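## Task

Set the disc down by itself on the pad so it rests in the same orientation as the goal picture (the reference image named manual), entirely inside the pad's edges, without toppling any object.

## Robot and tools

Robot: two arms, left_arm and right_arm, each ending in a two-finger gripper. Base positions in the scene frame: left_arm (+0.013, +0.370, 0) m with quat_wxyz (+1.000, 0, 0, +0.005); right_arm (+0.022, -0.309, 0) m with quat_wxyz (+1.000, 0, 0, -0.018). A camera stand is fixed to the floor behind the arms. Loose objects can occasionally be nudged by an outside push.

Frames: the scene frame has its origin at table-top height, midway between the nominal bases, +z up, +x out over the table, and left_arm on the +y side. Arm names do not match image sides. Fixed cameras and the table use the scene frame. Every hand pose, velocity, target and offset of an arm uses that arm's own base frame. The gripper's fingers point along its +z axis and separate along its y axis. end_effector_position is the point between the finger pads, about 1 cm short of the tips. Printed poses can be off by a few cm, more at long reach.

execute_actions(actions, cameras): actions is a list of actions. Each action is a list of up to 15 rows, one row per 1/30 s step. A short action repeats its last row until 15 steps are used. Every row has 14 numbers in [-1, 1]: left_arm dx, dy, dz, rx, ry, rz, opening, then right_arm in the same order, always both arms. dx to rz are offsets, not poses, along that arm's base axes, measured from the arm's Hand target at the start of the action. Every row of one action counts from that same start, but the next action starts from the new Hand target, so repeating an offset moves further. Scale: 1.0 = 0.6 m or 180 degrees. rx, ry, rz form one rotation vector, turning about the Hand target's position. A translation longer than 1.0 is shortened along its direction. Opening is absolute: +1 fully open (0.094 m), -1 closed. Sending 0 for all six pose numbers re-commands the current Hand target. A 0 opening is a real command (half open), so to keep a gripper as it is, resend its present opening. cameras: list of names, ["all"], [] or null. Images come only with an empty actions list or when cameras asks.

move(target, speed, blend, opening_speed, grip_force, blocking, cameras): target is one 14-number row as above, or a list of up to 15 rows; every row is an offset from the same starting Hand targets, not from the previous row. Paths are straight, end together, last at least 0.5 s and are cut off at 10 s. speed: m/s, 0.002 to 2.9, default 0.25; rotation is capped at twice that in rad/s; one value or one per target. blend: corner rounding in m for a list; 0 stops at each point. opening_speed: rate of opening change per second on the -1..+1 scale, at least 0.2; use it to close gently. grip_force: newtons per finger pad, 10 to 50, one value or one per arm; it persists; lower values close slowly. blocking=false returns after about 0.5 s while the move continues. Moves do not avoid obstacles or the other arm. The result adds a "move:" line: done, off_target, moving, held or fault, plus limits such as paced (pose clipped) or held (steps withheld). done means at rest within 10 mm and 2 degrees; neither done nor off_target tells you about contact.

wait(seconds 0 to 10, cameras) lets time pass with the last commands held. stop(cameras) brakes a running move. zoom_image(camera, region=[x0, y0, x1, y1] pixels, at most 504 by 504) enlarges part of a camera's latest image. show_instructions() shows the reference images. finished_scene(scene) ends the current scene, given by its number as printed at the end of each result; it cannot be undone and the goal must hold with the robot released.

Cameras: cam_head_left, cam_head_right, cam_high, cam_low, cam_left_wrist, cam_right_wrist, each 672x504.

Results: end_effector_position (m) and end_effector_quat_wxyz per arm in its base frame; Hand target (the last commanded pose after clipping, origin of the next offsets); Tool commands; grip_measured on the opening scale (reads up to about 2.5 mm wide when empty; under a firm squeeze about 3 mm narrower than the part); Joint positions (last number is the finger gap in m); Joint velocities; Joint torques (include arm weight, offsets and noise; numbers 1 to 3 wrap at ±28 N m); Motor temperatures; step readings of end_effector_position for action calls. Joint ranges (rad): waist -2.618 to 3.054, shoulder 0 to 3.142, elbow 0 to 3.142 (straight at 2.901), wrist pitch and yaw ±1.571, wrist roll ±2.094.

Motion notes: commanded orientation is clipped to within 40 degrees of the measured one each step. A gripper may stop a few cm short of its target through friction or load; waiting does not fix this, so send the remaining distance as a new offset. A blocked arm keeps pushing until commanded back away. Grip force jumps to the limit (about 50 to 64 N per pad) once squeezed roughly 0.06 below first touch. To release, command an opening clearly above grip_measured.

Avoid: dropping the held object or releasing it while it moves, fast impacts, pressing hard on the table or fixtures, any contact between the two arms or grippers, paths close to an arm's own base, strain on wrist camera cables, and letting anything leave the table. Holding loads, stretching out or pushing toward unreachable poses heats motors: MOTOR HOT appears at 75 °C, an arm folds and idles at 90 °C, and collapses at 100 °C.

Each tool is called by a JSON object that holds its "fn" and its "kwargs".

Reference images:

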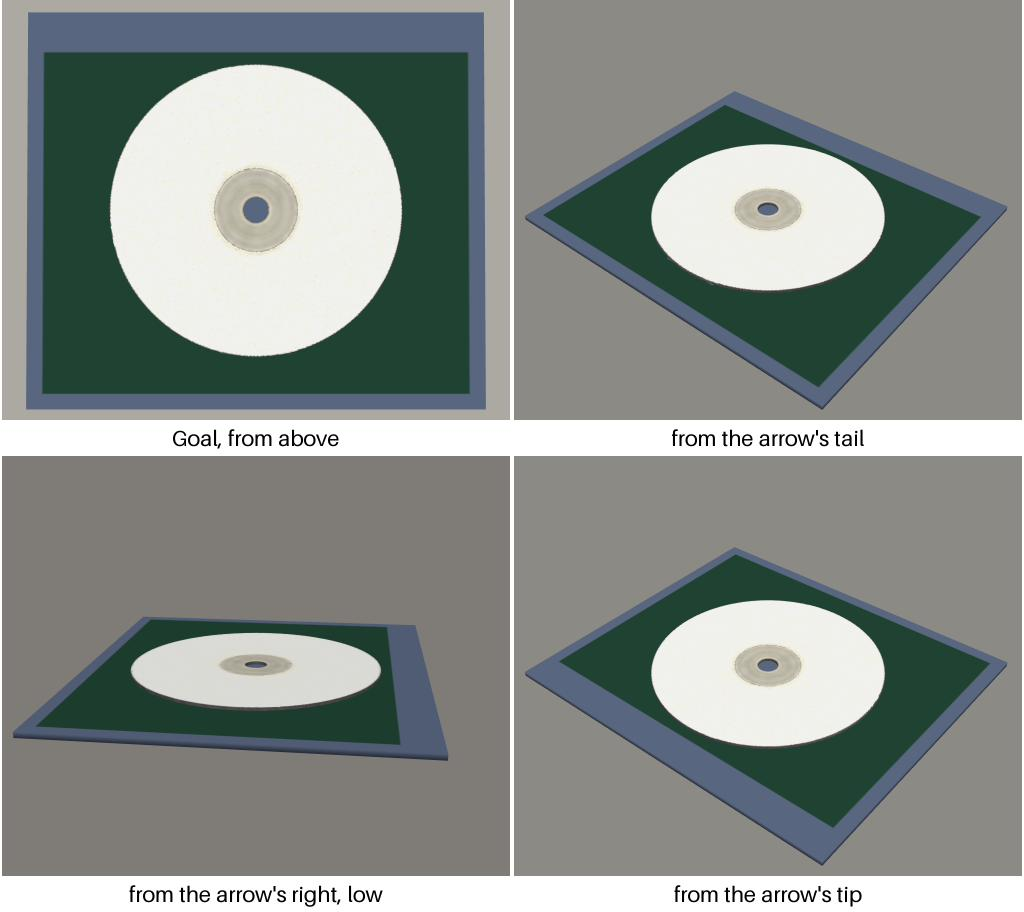

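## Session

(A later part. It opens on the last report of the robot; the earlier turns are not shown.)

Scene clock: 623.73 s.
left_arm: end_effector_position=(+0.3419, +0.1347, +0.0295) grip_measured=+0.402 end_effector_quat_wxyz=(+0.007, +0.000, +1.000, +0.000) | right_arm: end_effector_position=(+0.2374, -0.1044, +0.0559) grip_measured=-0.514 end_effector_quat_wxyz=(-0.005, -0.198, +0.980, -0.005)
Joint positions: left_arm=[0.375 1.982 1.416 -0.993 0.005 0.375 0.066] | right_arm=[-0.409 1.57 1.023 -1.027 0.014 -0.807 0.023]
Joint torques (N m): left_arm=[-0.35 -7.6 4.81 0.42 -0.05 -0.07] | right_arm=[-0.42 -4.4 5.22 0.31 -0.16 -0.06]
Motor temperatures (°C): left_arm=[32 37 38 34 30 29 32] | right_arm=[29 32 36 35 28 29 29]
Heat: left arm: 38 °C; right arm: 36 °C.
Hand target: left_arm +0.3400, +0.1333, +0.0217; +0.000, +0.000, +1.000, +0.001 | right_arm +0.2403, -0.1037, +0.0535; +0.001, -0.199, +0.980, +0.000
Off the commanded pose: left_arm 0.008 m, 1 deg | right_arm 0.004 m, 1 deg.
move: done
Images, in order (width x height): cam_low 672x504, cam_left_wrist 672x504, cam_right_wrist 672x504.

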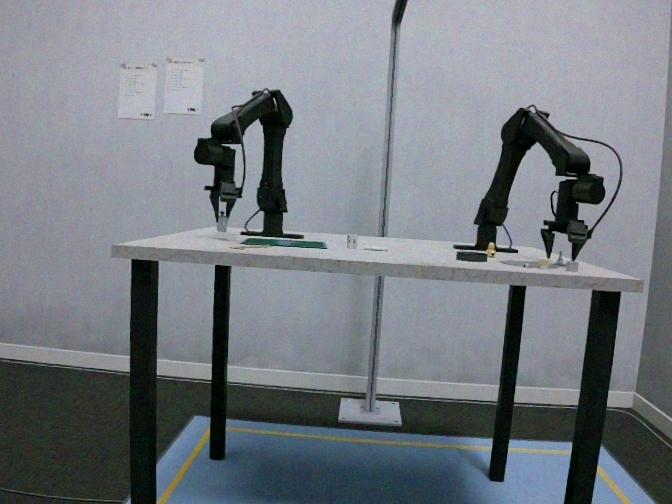

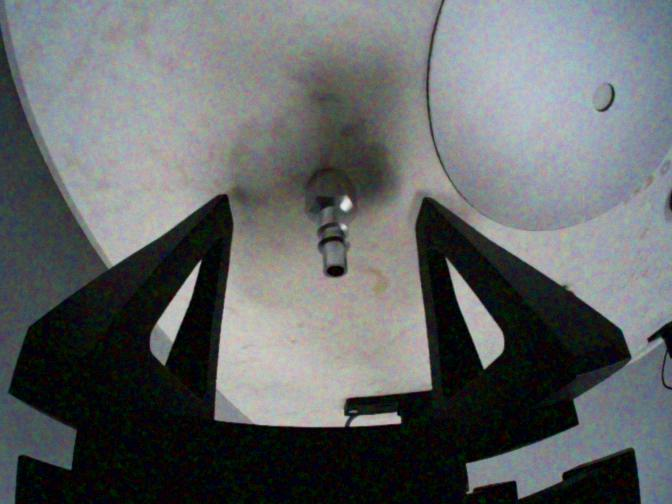

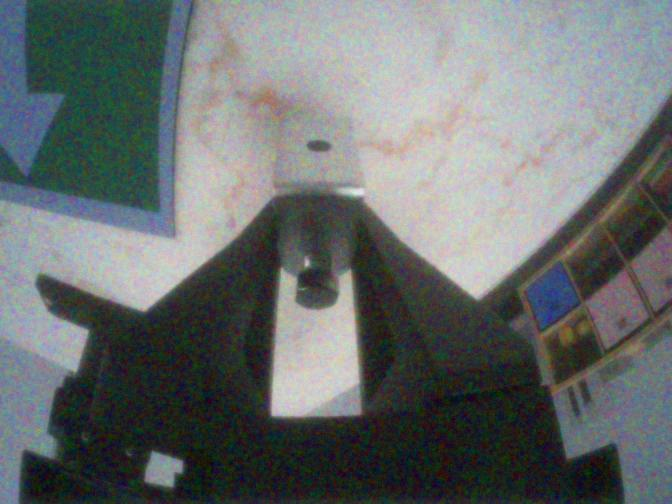

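{"fn": "move", "kwargs": {"target": [0.009,-0.003,0.011,0,0,0,0.4, 0,0,-0.028,0,0,0,-0.6], "speed": 0.08, "cameras": ["cam_left_wrist","cam_right_wrist","cam_low"]}}

{"fn": "zoom_image", "kwargs": {"camera": "cam_left_wrist", "region": [200, 50, 440, 290]}}

{"fn": "zoom_image", "kwargs": {"camera": "cam_low", "region": [200, 180, 320, 280]}}

{"fn": "zoom_image", "kwargs": {"camera": "cam_low", "region": [500, 180, 620, 280]}}

Scene clock: 645.63 s.
left_arm: end_effector_position=(+0.3423, +0.1311, +0.0295) grip_measured=+0.402 end_effector_quat_wxyz=(+0.005, +0.000, +1.000, -0.001) | right_arm: end_effector_position=(+0.2382, -0.1048, +0.0400) grip_measured=-0.514 end_effector_quat_wxyz=(-0.004, -0.198, +0.980, -0.006)
Joint positions: left_arm=[0.365 1.982 1.416 -0.996 0.005 0.366 0.066] | right_arm=[-0.409 1.591 0.978 -0.956 0.014 -0.807 0.023]
Joint torques (N m): left_arm=[-0.35 -7.08 7.98 0.15 -0.05 -0.07] | right_arm=[-0.34 -4.41 4.97 0.39 -0.15 -0.05]
Heat: left arm: 37 °C; right arm: 35 °C.
Hand target: left_arm +0.3453, +0.1316, +0.0283; +0.000, +0.000, +1.000, +0.000 | right_arm +0.2403, -0.1037, +0.0366; +0.001, -0.199, +0.980, +0.000
Off the commanded pose: left_arm 0.003 m, 1 deg | right_arm 0.004 m, 1 deg.
move: done
Images, in order (width x height): cam_low 672x504, cam_left_wrist 672x504, cam_right_wrist 672x504.

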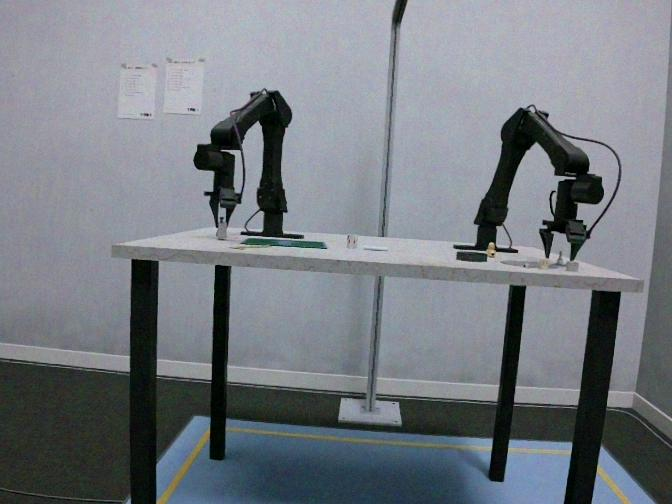

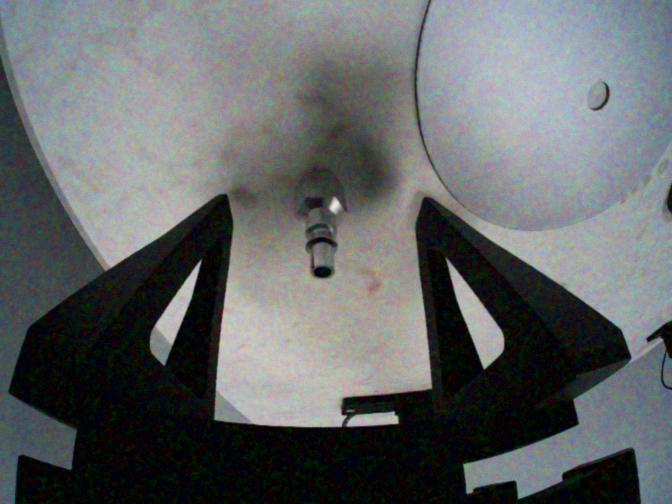

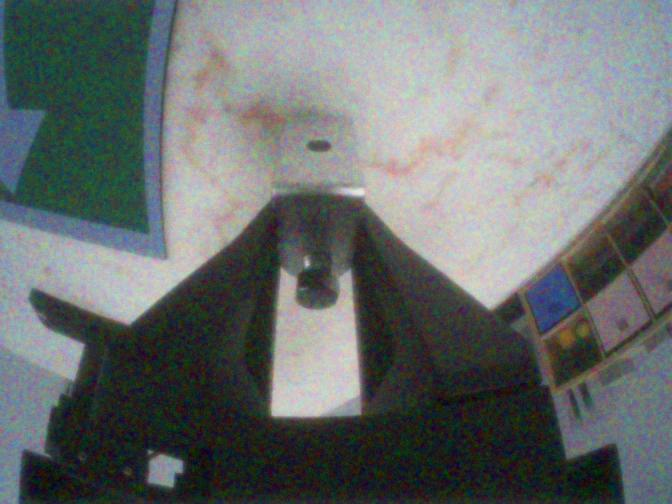

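Scaled by 2.100 from the camera's 672x504 image, which has a finer 960x720 frame.

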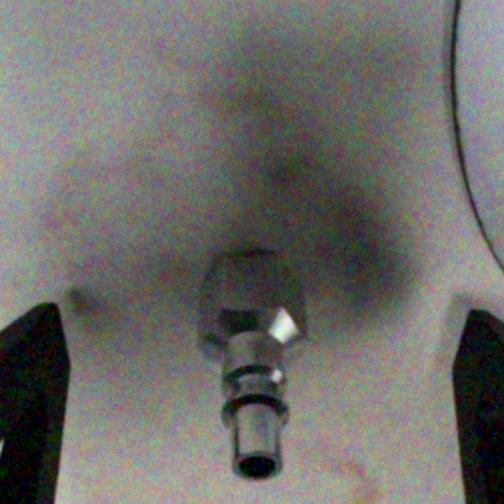

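Scaled by 4.200 from the camera's 672x504 image, which has a finer 960x720 frame.

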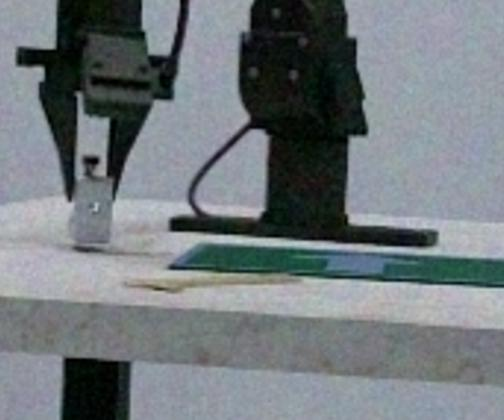

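Scaled by 4.200 from the camera's 672x504 image, which has a finer 960x720 frame.

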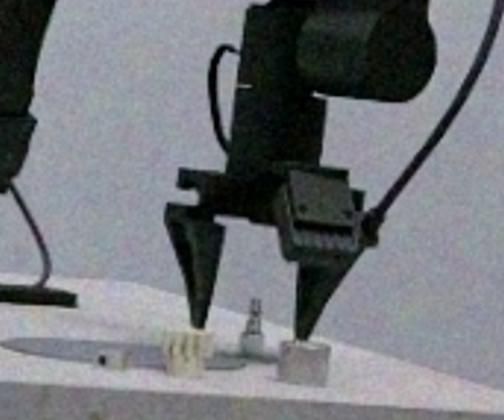

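{"fn": "move", "kwargs": {"target": [0,0.003,-0.03,0,0,0,0.4, 0,0,-0.012,0,0,0,-0.6], "speed": 0.08, "cameras": ["cam_left_wrist","cam_low"]}}

{"fn": "zoom_image", "kwargs": {"camera": "cam_left_wrist", "region": [200, 50, 440, 290]}}

{"fn": "zoom_image", "kwargs": {"camera": "cam_low", "region": [200, 180, 320, 280]}}

{"fn": "zoom_image", "kwargs": {"camera": "cam_low", "region": [500, 180, 620, 280]}}

Scene clock: 663.67 s.
left_arm: end_effector_position=(+0.3485, +0.1335, +0.0212) grip_measured=+0.401 end_effector_quat_wxyz=(+0.010, +0.000, +1.000, +0.001) | right_arm: end_effector_position=(+0.2379, -0.1046, +0.0343) grip_measured=-0.514 end_effector_quat_wxyz=(-0.004, -0.198, +0.980, -0.006)
Joint positions: left_arm=[0.365 2.006 1.416 -0.961 0.005 0.366 0.066] | right_arm=[-0.409 1.599 0.962 -0.933 0.014 -0.807 0.023]
Joint torques (N m): left_arm=[0.03 -7.12 4.81 0.44 -0.05 -0.03] | right_arm=[-0.4 -4.27 4.63 0.38 -0.14 -0.05]
Heat: left arm: 38 °C; right arm: 35 °C.
Hand target: left_arm +0.3453, +0.1334, +0.0103; +0.000, +0.000, +1.000, +0.000 | right_arm +0.2402, -0.1037, +0.0295; +0.001, -0.199, +0.980, +0.000
Off the commanded pose: left_arm 0.011 m, 1 deg | right_arm 0.005 m, 1 deg.
move: off_target (left_arm)
Images, in order (width x height): cam_low 672x504, cam_left_wrist 672x504.

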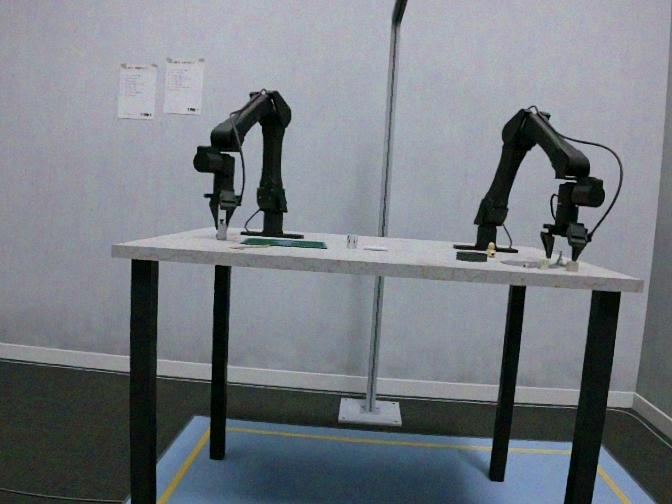

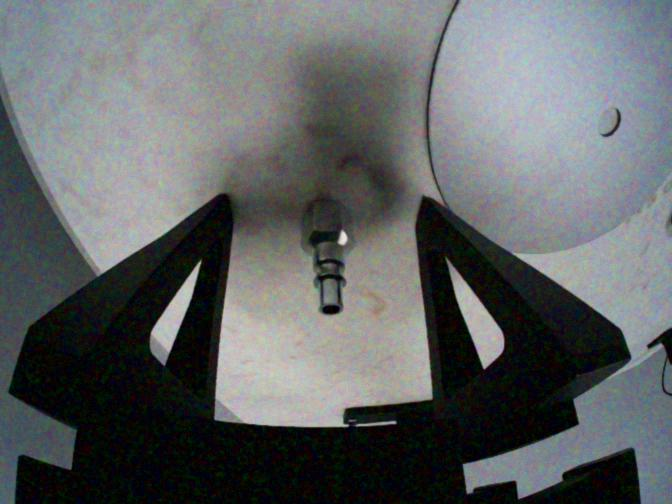

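Scaled by 2.100 from the camera's 672x504 image, which has a finer 960x720 frame.

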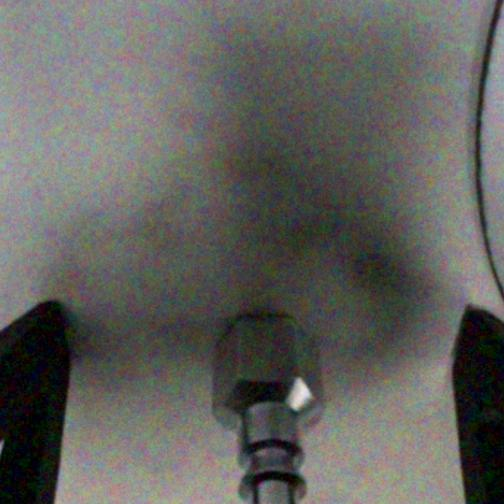

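Scaled by 4.200 from the camera's 672x504 image, which has a finer 960x720 frame.

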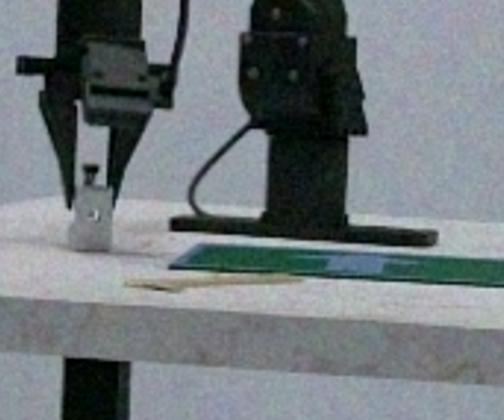

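Scaled by 4.200 from the camera's 672x504 image, which has a finer 960x720 frame.

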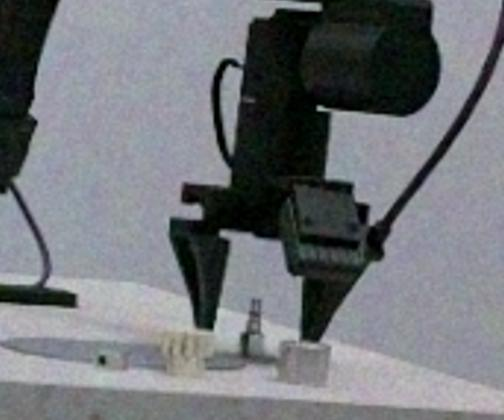

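{"fn": "move", "kwargs": {"target": [-0.024,0.0,0.006,0,0,0,0.4, 0,0,-0.01,0,0,0,-0.6], "speed": 0.08, "cameras": ["cam_left_wrist","cam_low"]}}

{"fn": "zoom_image", "kwargs": {"camera": "cam_left_wrist", "region": [200, 100, 440, 340]}}

{"fn": "zoom_image", "kwargs": {"camera": "cam_low", "region": [200, 180, 320, 280]}}

Scene clock: 694.37 s.
left_arm: end_effector_position=(+0.3455, +0.1341, +0.0199) grip_measured=+0.401 end_effector_quat_wxyz=(+0.020, +0.004, +1.000, +0.006) | right_arm: end_effector_position=(+0.2382, -0.1041, +0.0337) grip_measured=-0.514 end_effector_quat_wxyz=(-0.003, -0.199, +0.980, -0.005)
Joint positions: left_arm=[0.37 1.98 1.372 -0.922 0.004 0.377 0.066] | right_arm=[-0.409 1.599 0.959 -0.93 0.011 -0.809 0.023]
Joint torques (N m): left_arm=[0.79 -8.69 3.6 0.19 -0.04 0.01] | right_arm=[-0.39 -3.62 3.66 0.59 -0.11 -0.03]
Heat: left arm: 37 °C; right arm: 35 °C.
Hand target: left_arm +0.3310, +0.1333, +0.0138; +0.000, +0.000, +1.000, +0.000 | right_arm +0.2403, -0.1038, +0.0235; +0.001, -0.199, +0.980, +0.000
Off the commanded pose: left_arm 0.016 m, 2 deg | right_arm 0.010 m, 1 deg.
move: off_target (left_arm)
Images, in order (width x height): cam_low 672x504, cam_left_wrist 672x504.

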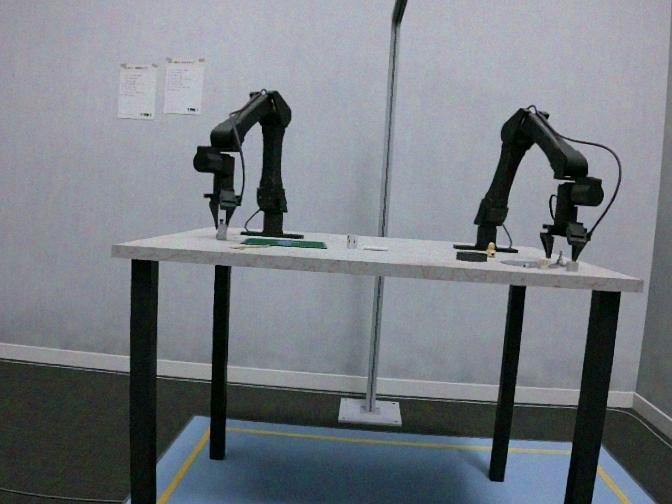

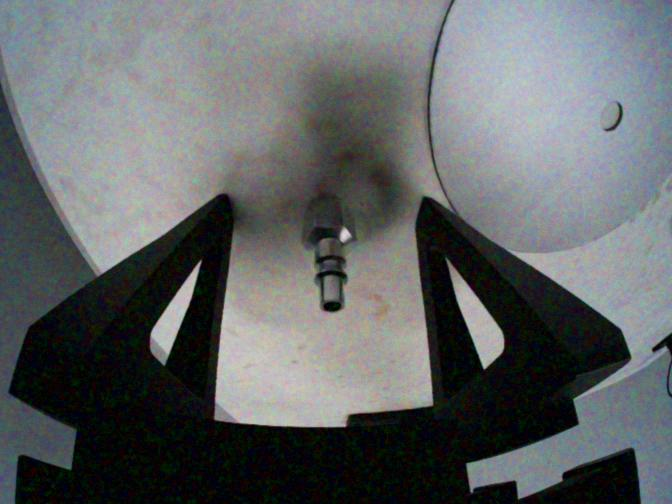

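Scaled by 2.100 from the camera's 672x504 image, which has a finer 960x720 frame.

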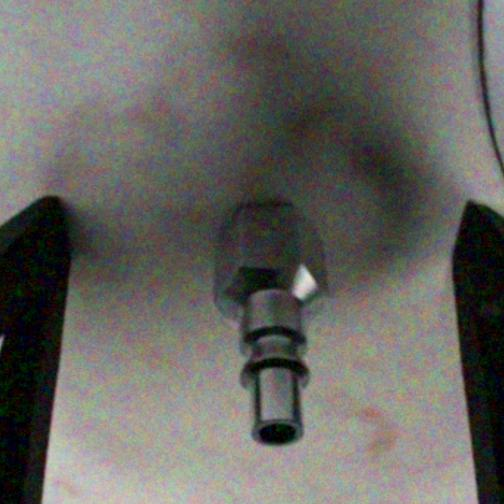

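Scaled by 4.200 from the camera's 672x504 image, which has a finer 960x720 frame.

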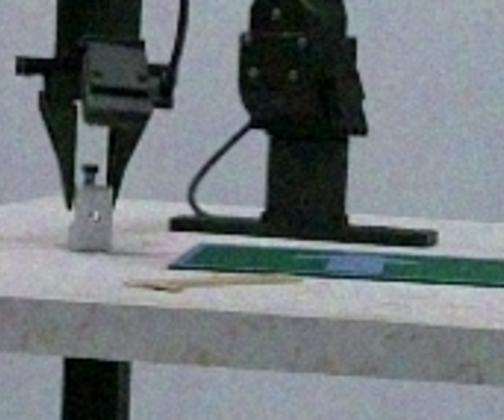

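{"fn": "move", "kwargs": {"target": [[0.014,0,0.012,0,0,0,0.4, 0,0,0.012,0,0,0,-0.6],[0.014,0,0.012,0,0,0,-0.85, 0,0,0.012,0,0,0,0.0]], "speed": 0.08, "opening_speed": 0.6, "cameras": ["cam_left_wrist","cam_right_wrist","cam_low"]}}

{"fn": "zoom_image", "kwargs": {"camera": "cam_left_wrist", "region": [200, 100, 440, 340]}}

{"fn": "zoom_image", "kwargs": {"camera": "cam_low", "region": [200, 180, 320, 280]}}

Scene clock: 721.70 s.
left_arm: end_effector_position=(+0.3372, +0.1310, +0.0207) grip_measured=-0.662 end_effector_quat_wxyz=(+0.003, +0.003, +1.000, -0.001) | right_arm: end_effector_position=(+0.2383, -0.1041, +0.0337) grip_measured=-0.001 end_effector_quat_wxyz=(-0.002, -0.199, +0.980, -0.005)
Joint positions: left_arm=[0.37 1.98 1.377 -0.963 0.004 0.375 0.016] | right_arm=[-0.409 1.599 0.959 -0.929 0.011 -0.809 0.047]
Joint torques (N m): left_arm=[0.14 -7.42 7.65 0.14 -0.03 -0.07] | right_arm=[-0.39 -4.3 5.05 0.3 -0.1 -0.02]
Heat: left arm: 37 °C; right arm: 35 °C.
Hand target: left_arm +0.3394, +0.1333, +0.0210; +0.000, +0.000, +1.000, +0.000 | right_arm +0.2403, -0.1038, +0.0307; +0.001, -0.199, +0.980, +0.000
Off the commanded pose: left_arm 0.003 m, 0 deg | right_arm 0.004 m, 1 deg.
move: done
Images, in order (width x height): cam_low 672x504, cam_left_wrist 672x504, cam_right_wrist 672x504.

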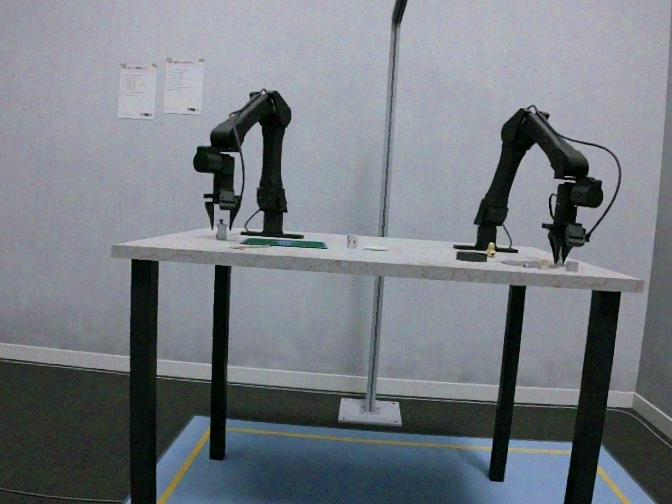

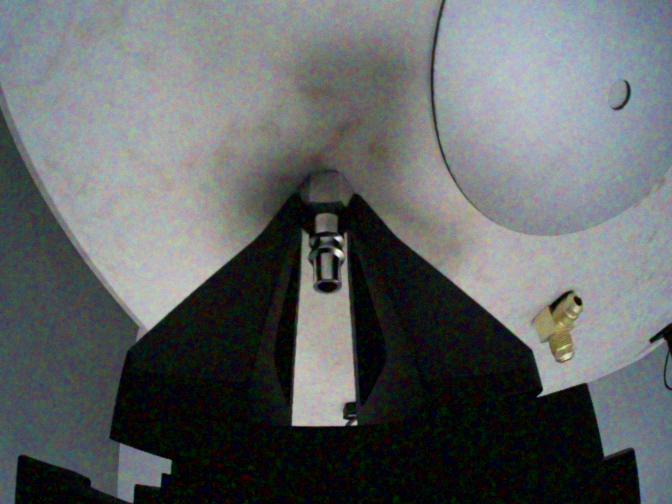

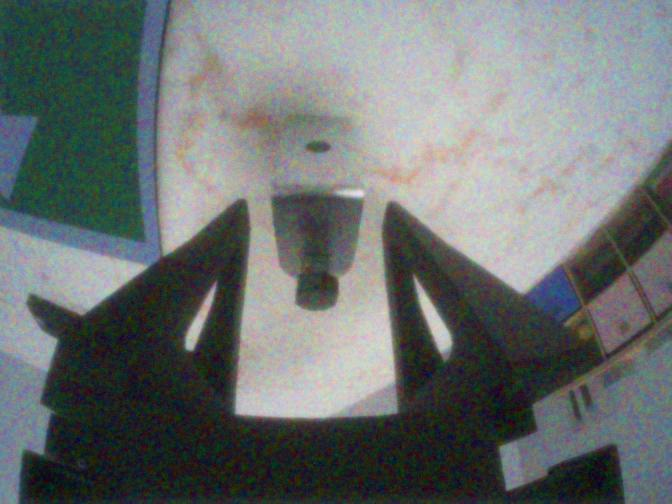

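Scaled by 2.100 from the camera's 672x504 image, which has a finer 960x720 frame.

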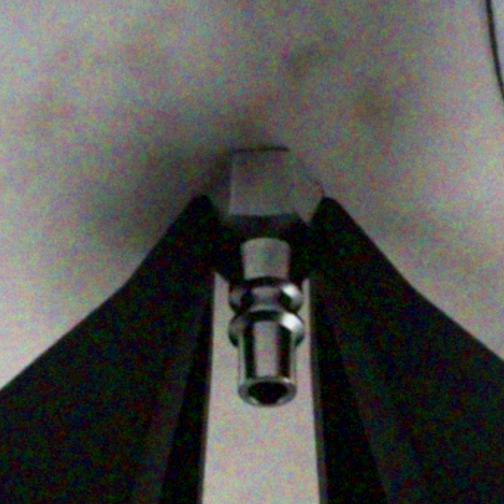

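Scaled by 4.200 from the camera's 672x504 image, which has a finer 960x720 frame.

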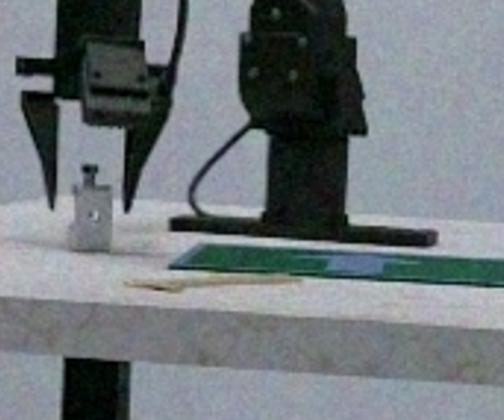

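{"fn": "move", "kwargs": {"target": [[0,0,0.05,0,0,0,-0.85, 0,0,0.2,0,0,0,0.2],[-0.2,0,0.05,0,0,0,-0.85, -0.12,-0.3,0.4,0,0,0,0.2],[-0.2,0,0.002,0,0,0,-0.85, -0.12,-0.3,0.4,0,0,0,0.2],[-0.2,0,0.002,0,0,0,-0.2, -0.12,-0.3,0.4,0,0,0,0.2]], "speed": [0.1,0.2,0.06,0.06], "blend": [0.005,0,0,0], "cameras": ["cam_left_wrist","cam_low"]}}

{"fn": "zoom_image", "kwargs": {"camera": "cam_left_wrist", "region": [200, 100, 440, 340]}}

Scene clock: 755.43 s.
left_arm: end_effector_position=(+0.2217, +0.1331, +0.0280) grip_measured=-0.202 end_effector_quat_wxyz=(+0.005, -0.001, +1.000, +0.001) | right_arm: end_effector_position=(+0.1664, -0.2838, +0.2705) grip_measured=+0.198 end_effector_quat_wxyz=(+0.046, -0.194, +0.969, -0.144)
Joint positions: left_arm=[0.539 1.595 0.93 -0.896 0.003 0.536 0.038] | right_arm=[-1.039 1.635 1.925 -1.558 0.008 -1.436 0.056]
Joint torques (N m): left_arm=[0.27 -4.19 4.74 0.42 -0.02 0.03] | right_arm=[-0.09 -4.19 6.8 0.5 -0.08 -0.04]
Heat: left arm: 37 °C; right arm: 35 °C.
Hand target: left_arm +0.2194, +0.1333, +0.0222; +0.000, +0.000, +1.000, +0.000 | right_arm +0.1683, -0.2838, +0.2705; +0.001, -0.199, +0.980, +0.000
Off the commanded pose: left_arm 0.006 m, 1 deg | right_arm 0.002 m, 17 deg.
joint sent to its limit (right arm) — joint 4 (wrist pitch), lower limit. The joint targets are off in orientation, not in position.
move: off_target (right_arm)
Images, in order (width x height): cam_low 672x504, cam_left_wrist 672x504.

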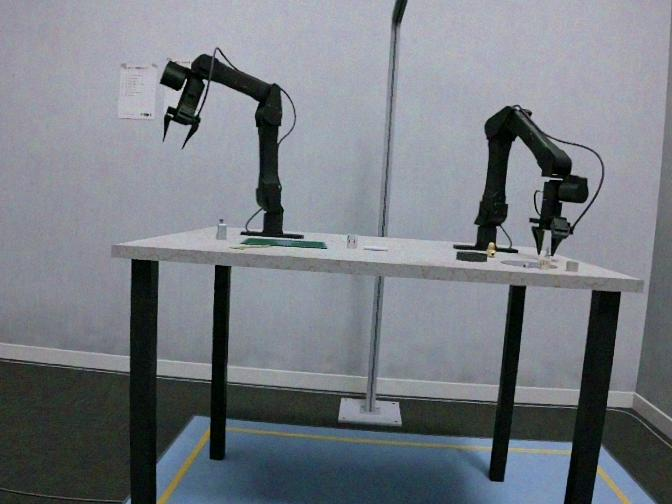

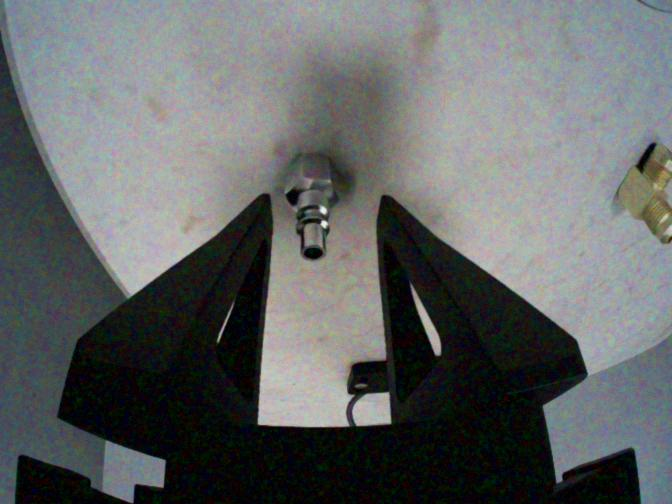

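Scaled by 2.100 from the camera's 672x504 image, which has a finer 960x720 frame.

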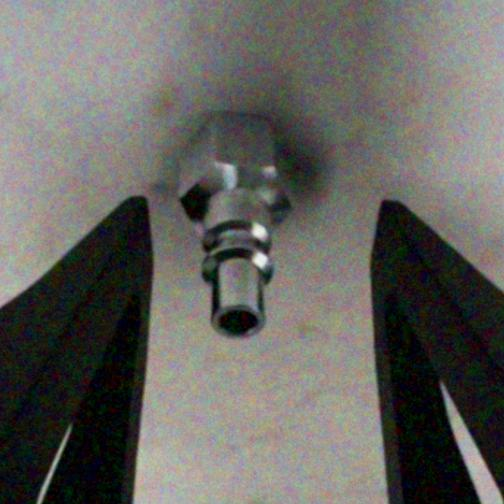

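{"fn": "move", "kwargs": {"target": [[0,0,0.1,0,0,0,0.2, 0,0,0,0,0,0,0.2],[0.15,-0.05,0.17,0,0,0,0.2, 0,0,0,0,0,0,0.2],[0.321,-0.132,0.13,0,0,0,0.2, 0,0,0,0,0,0,0.2],[0.321,-0.132,0.13,0,0,0,-1, 0,0,0,0,0,0,0.2]], "speed": [0.15,0.25,0.25,0.1], "blend": [0.03,0.04,0,0], "cameras": ["cam_left_wrist","cam_head_left","cam_head_right"]}}

Scene clock: 774.83 s.
left_arm: end_effector_position=(+0.4097, +0.0518, +0.1019) grip_measured=-0.981 end_effector_quat_wxyz=(+0.004, +0.004, +1.000, +0.000) | right_arm: end_effector_position=(+0.1664, -0.2838, +0.2705) grip_measured=+0.198 end_effector_quat_wxyz=(+0.046, -0.194, +0.969, -0.144)
Joint positions: left_arm=[0.124 2.125 1.922 -1.359 0.001 0.133 0.001] | right_arm=[-1.039 1.635 1.925 -1.558 0.008 -1.436 0.056]
Joint torques (N m): left_arm=[0.35 -8.39 8.38 0.13 -0.02 -0.07] | right_arm=[-0.08 -4.18 6.8 0.51 -0.06 -0.04]
Heat: left arm: 38 °C; right arm: 35 °C.
Hand target: left_arm +0.4119, +0.0541, +0.1002; +0.000, +0.000, +1.000, +0.000 | right_arm +0.1683, -0.2838, +0.2705; +0.001, -0.199, +0.980, +0.000
Off the commanded pose: left_arm 0.004 m, 1 deg | right_arm 0.002 m, 17 deg.
joint sent to its limit (right arm) — joint 4 (wrist pitch), lower limit. The joint targets are off in orientation, not in position.
move: off_target (right_arm); blend cut to 0.0299 m at target 1
Images, in order (width x height): cam_head_left 672x504, cam_head_right 672x504, cam_left_wrist 672x504.

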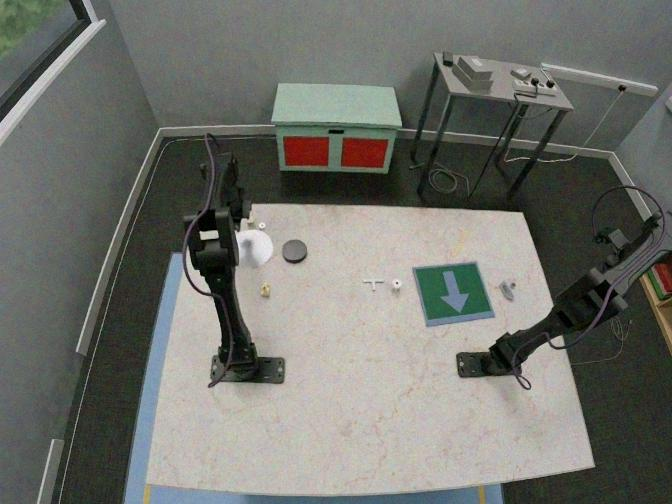

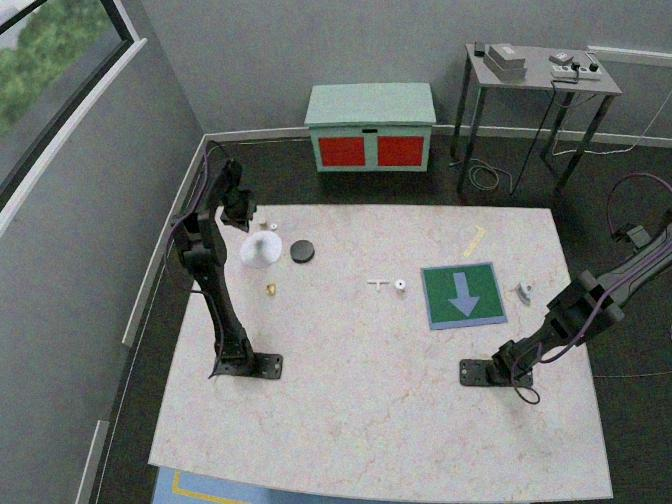

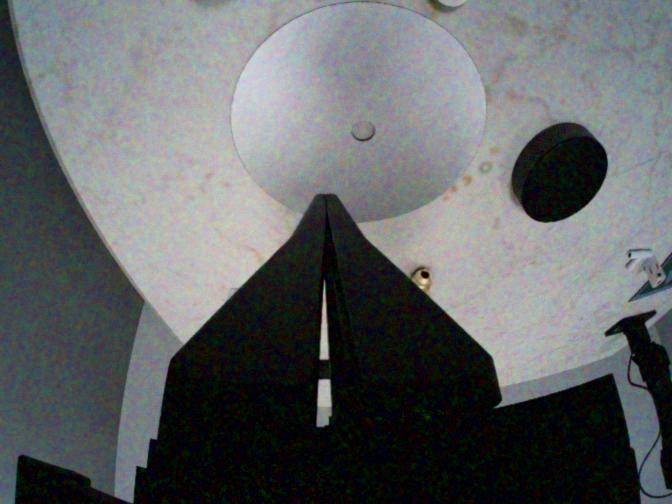

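{"fn": "zoom_image", "kwargs": {"camera": "cam_head_left", "region": [400, 220, 560, 340]}}

{"fn": "zoom_image", "kwargs": {"camera": "cam_left_wrist", "region": [210, 0, 510, 240]}}

{"fn": "zoom_image", "kwargs": {"camera": "cam_head_left", "region": [190, 190, 330, 310]}}

Scaled by 3.150 from the camera's 672x504 image, which has a finer 960x720 frame.

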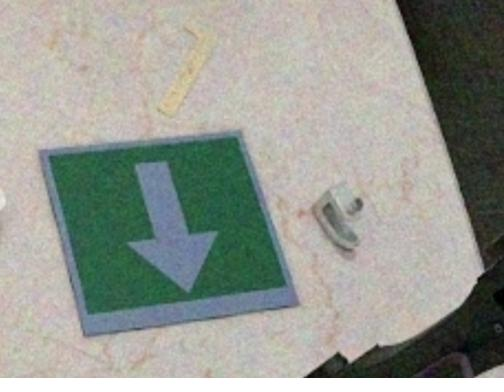

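Scaled by 1.680 from the camera's 672x504 image, which has a finer 960x720 frame.

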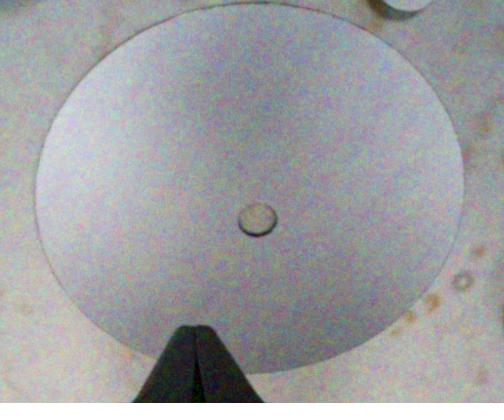

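Scaled by 3.600 from the camera's 672x504 image, which has a finer 960x720 frame.

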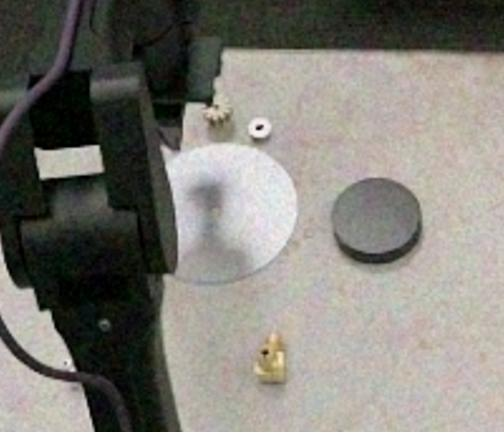

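{"fn": "move", "kwargs": {"target": [-0.018,0,-0.09,0,0,0,-1, 0,0,0,0,0,0,0.2], "speed": 0.15, "cameras": ["cam_left_wrist","cam_low"]}}

{"fn": "zoom_image", "kwargs": {"camera": "cam_low", "region": [460, 180, 600, 290]}}

Scene clock: 803.40 s.
left_arm: end_effector_position=(+0.4012, +0.0517, +0.0467) grip_measured=-0.981 end_effector_quat_wxyz=(-0.004, +0.003, +1.000, -0.001) | right_arm: end_effector_position=(+0.1664, -0.2838, +0.2705) grip_measured=+0.198 end_effector_quat_wxyz=(+0.046, -0.194, +0.969, -0.144)
Joint positions: left_arm=[0.126 2.125 1.702 -1.157 0.001 0.133 0.001] | right_arm=[-1.039 1.635 1.925 -1.558 0.008 -1.436 0.056]
Joint torques (N m): left_arm=[0.42 -10.3 5.07 0.37 -0.02 -0.05] | right_arm=[-0.03 -4.15 6.83 0.51 -0.08 -0.03]
Heat: left arm: 39 °C; right arm: 36 °C.
Hand target: left_arm +0.4013, +0.0541, +0.0463; +0.000, +0.000, +1.000, +0.000 | right_arm +0.1683, -0.2838, +0.2705; +0.001, -0.199, +0.980, +0.000
Off the commanded pose: left_arm 0.003 m, 1 deg | right_arm 0.002 m, 17 deg.
joint sent to its limit (right arm) — joint 4 (wrist pitch), lower limit. The joint targets are off in orientation, not in position.
move: off_target (right_arm)
Images, in order (width x height): cam_low 672x504, cam_left_wrist 672x504.

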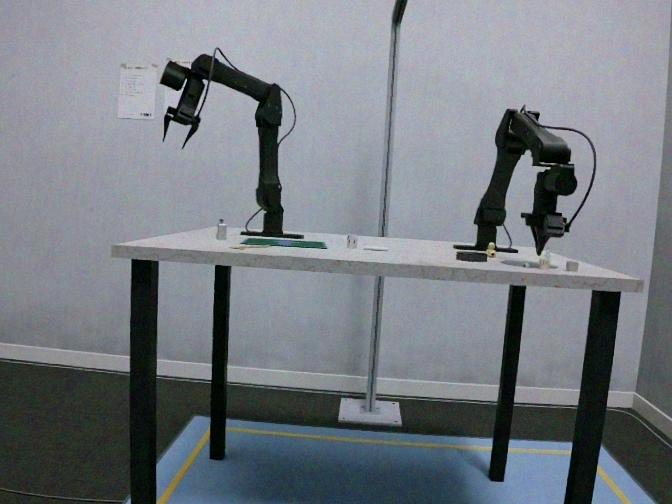

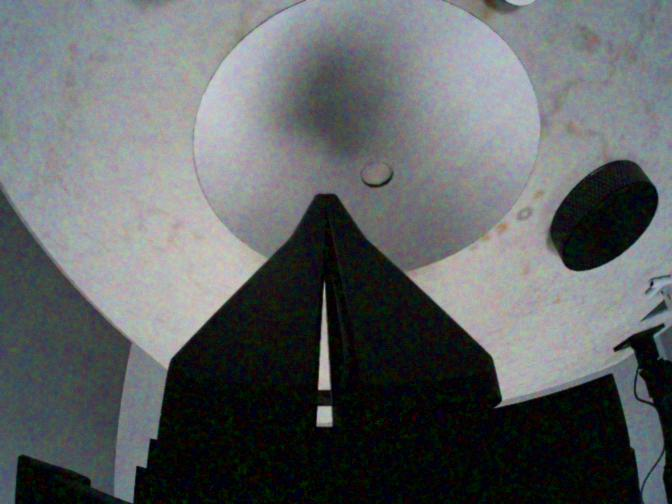

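Scaled by 3.600 from the camera's 672x504 image, which has a finer 960x720 frame.

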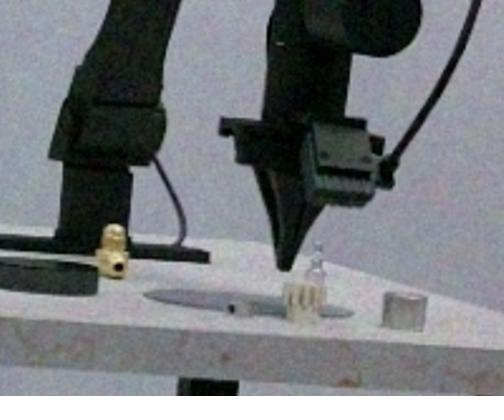

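{"fn": "move", "kwargs": {"target": [0,0,-0.045,0,0,0,-1, 0,0,0,0,0,0,0.2], "speed": 0.06, "cameras": ["cam_left_wrist","cam_low"]}}

{"fn": "zoom_image", "kwargs": {"camera": "cam_low", "region": [460, 180, 600, 290]}}

Scene clock: 817.47 s.
left_arm: end_effector_position=(+0.4034, +0.0519, +0.0292) grip_measured=-0.981 end_effector_quat_wxyz=(+0.008, +0.003, +1.000, +0.000) | right_arm: end_effector_position=(+0.1664, -0.2838, +0.2705) grip_measured=+0.198 end_effector_quat_wxyz=(+0.046, -0.194, +0.969, -0.144)
Joint positions: left_arm=[0.126 2.125 1.631 -1.061 0.001 0.133 0.001] | right_arm=[-1.039 1.635 1.925 -1.558 0.008 -1.436 0.056]
Joint torques (N m): left_arm=[0.42 -8.47 4.98 0.42 -0.01 -0.04] | right_arm=[-0.08 -4.16 6.83 0.51 -0.09 -0.02]
Heat: left arm: 38 °C; right arm: 36 °C.
Hand target: left_arm +0.4012, +0.0541, +0.0192; +0.000, +0.000, +1.000, +0.000 | right_arm +0.1683, -0.2838, +0.2705; +0.001, -0.199, +0.980, +0.000
Off the commanded pose: left_arm 0.010 m, 1 deg | right_arm 0.002 m, 17 deg.
joint sent to its limit (right arm) — joint 4 (wrist pitch), lower limit. The joint targets are off in orientation, not in position.
move: off_target (right_arm)
Images, in order (width x height): cam_low 672x504, cam_left_wrist 672x504.

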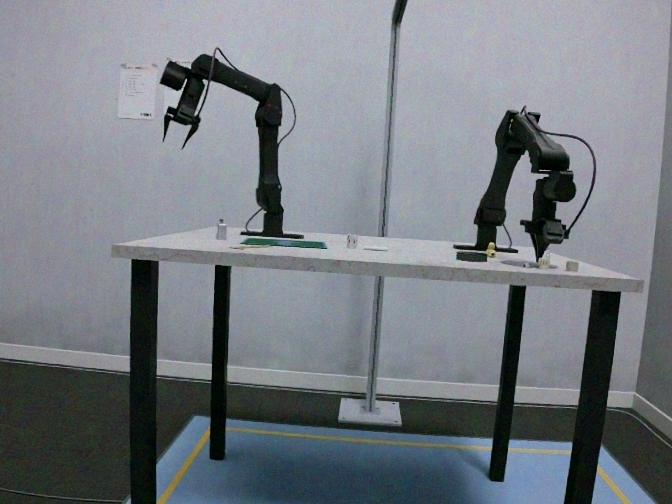

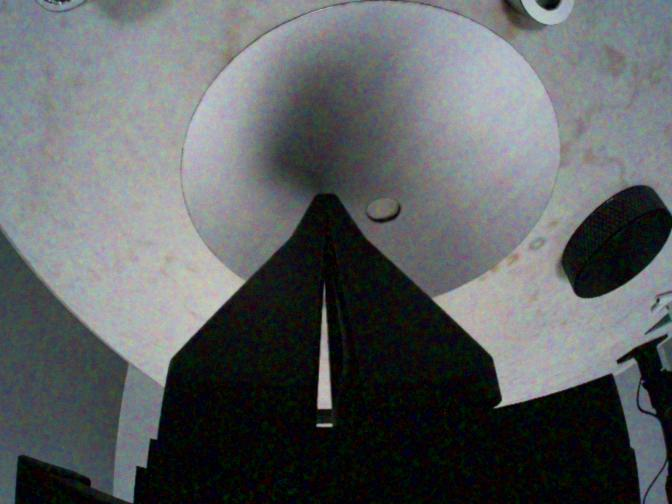

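Scaled by 3.600 from the camera's 672x504 image, which has a finer 960x720 frame.

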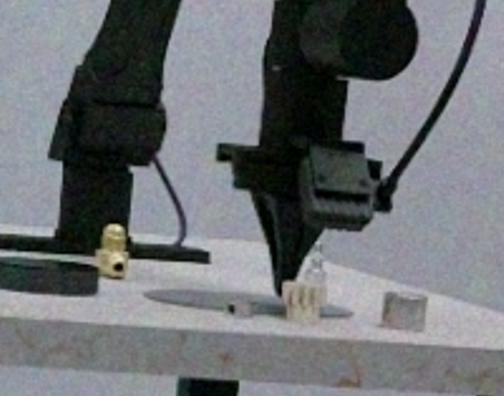

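{"fn": "move", "kwargs": {"target": [0,0,-0.015,0,0,0,-1, 0,0,0,0,0,0,0.2], "speed": 0.06, "cameras": ["cam_left_wrist"]}}

Scene clock: 830.50 s.
left_arm: end_effector_position=(+0.4047, +0.0521, +0.0242) grip_measured=-0.981 end_effector_quat_wxyz=(+0.013, +0.003, +1.000, +0.001) | right_arm: end_effector_position=(+0.1664, -0.2838, +0.2705) grip_measured=+0.198 end_effector_quat_wxyz=(+0.046, -0.194, +0.969, -0.144)
Joint positions: left_arm=[0.126 2.125 1.61 -1.03 0.001 0.133 0.001] | right_arm=[-1.039 1.635 1.925 -1.558 0.008 -1.436 0.056]
Joint torques (N m): left_arm=[0.42 -7.77 4.9 0.45 -0.01 -0.05] | right_arm=[-0.1 -4.21 6.83 0.52 -0.08 -0.02]
Heat: left arm: 38 °C; right arm: 36 °C.
Hand target: left_arm +0.4011, +0.0541, +0.0102; +0.000, +0.000, +1.000, +0.000 | right_arm +0.1683, -0.2838, +0.2705; +0.001, -0.199, +0.980, +0.000
Off the commanded pose: left_arm 0.015 m, 1 deg | right_arm 0.002 m, 17 deg.
joint sent to its limit (right arm) — joint 4 (wrist pitch), lower limit. The joint targets are off in orientation, not in position.
move: off_target (left_arm, right_arm)
Images, in order (width x height): cam_left_wrist 672x504.

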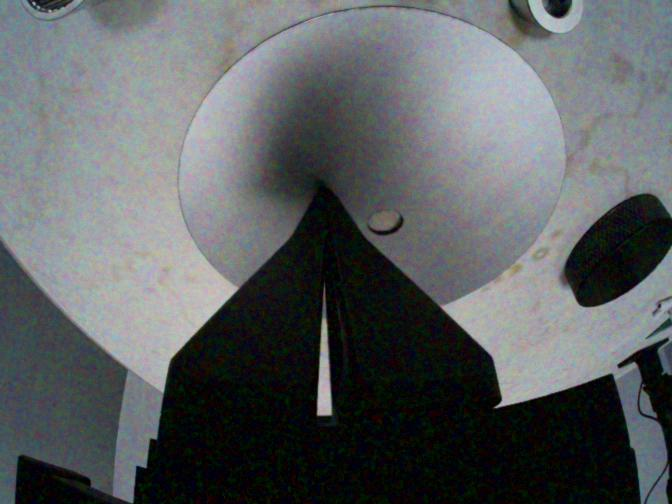

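{"fn": "move", "kwargs": {"target": [[0,0,-0.012,0,0,0,-1, 0,0,0,0,0,0,0.2],[0,0.05,-0.012,0,0,0,-1, 0,0,0,0,0,0,0.2]], "speed": 0.06, "cameras": ["cam_left_wrist"]}}

Scene clock: 840.57 s.
left_arm: end_effector_position=(+0.4024, +0.0780, +0.0224) grip_measured=-0.981 end_effector_quat_wxyz=(+0.018, +0.001, +1.000, -0.004) | right_arm: end_effector_position=(+0.1664, -0.2838, +0.2705) grip_measured=+0.198 end_effector_quat_wxyz=(+0.046, -0.194, +0.969, -0.144)
Joint positions: left_arm=[0.196 2.126 1.604 -1.015 0.015 0.198 0.001] | right_arm=[-1.039 1.635 1.925 -1.558 0.008 -1.436 0.056]
Joint torques (N m): left_arm=[0.69 -6.02 6.37 0.46 -0.13 0.03] | right_arm=[-0.03 -4.18 6.82 0.5 -0.08 -0.03]
Heat: left arm: 38 °C; right arm: 36 °C.
Hand target: left_arm +0.4011, +0.0842, +0.0031; +0.000, +0.000, +1.000, +0.000 | right_arm +0.1683, -0.2838, +0.2705; +0.001, -0.199, +0.980, +0.000
Off the commanded pose: left_arm 0.020 m, 2 deg | right_arm 0.002 m, 17 deg.
joint sent to its limit (right arm) — joint 4 (wrist pitch), lower limit. The joint targets are off in orientation, not in position.
move: off_target (left_arm, right_arm)
Images, in order (width x height): cam_left_wrist 672x504.

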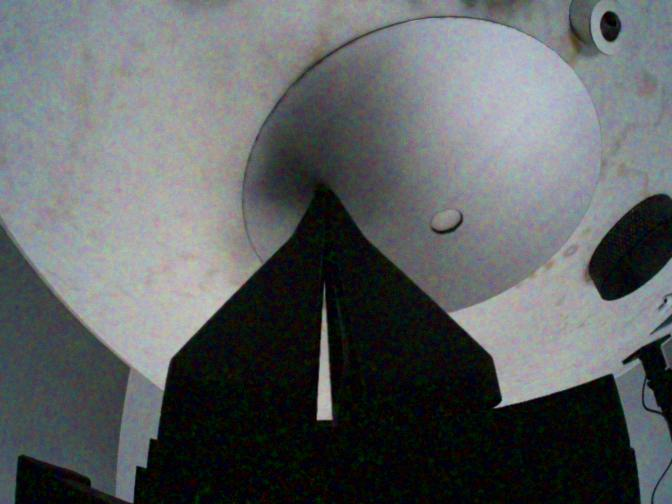

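{"fn": "move", "kwargs": {"target": [[0,0,-0.02,0,0,0,-1, 0,0,0,0,0,0,0.2],[0,0.04,-0.02,0,0,0,-1, 0,0,0,0,0,0,0.2]], "speed": 0.05, "cameras": ["cam_left_wrist"]}}

Scene clock: 858.23 s.
left_arm: end_effector_position=(+0.4057, +0.0937, +0.0218) grip_measured=-0.981 end_effector_quat_wxyz=(+0.028, +0.005, +0.999, -0.016) | right_arm: end_effector_position=(+0.1664, -0.2838, +0.2705) grip_measured=+0.198 end_effector_quat_wxyz=(+0.046, -0.194, +0.969, -0.144)
Joint positions: left_arm=[0.244 2.14 1.623 -1.007 0.045 0.253 0.001] | right_arm=[-1.039 1.635 1.925 -1.558 0.008 -1.436 0.056]
Joint torques (N m): left_arm=[1.29 -4.92 5.31 0.66 -0.4 0.03] | right_arm=[0.01 -4.22 6.83 0.51 -0.08 -0.03]
Heat: left arm: 38 °C; right arm: 36 °C.
Hand target: left_arm +0.4011, +0.1081, -0.0089; +0.000, +0.000, +1.000, +0.000 | right_arm +0.1683, -0.2838, +0.2705; +0.001, -0.199, +0.980, +0.000
Off the commanded pose: left_arm 0.034 m, 4 deg | right_arm 0.002 m, 17 deg.
joint sent to its limit (right arm) — joint 4 (wrist pitch), lower limit. The joint targets are off in orientation, not in position.
move: off_target (left_arm, right_arm)
Images, in order (width x height): cam_left_wrist 672x504.

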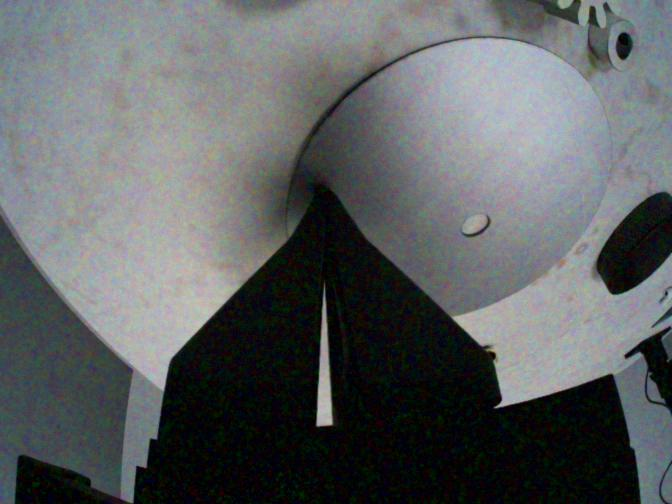

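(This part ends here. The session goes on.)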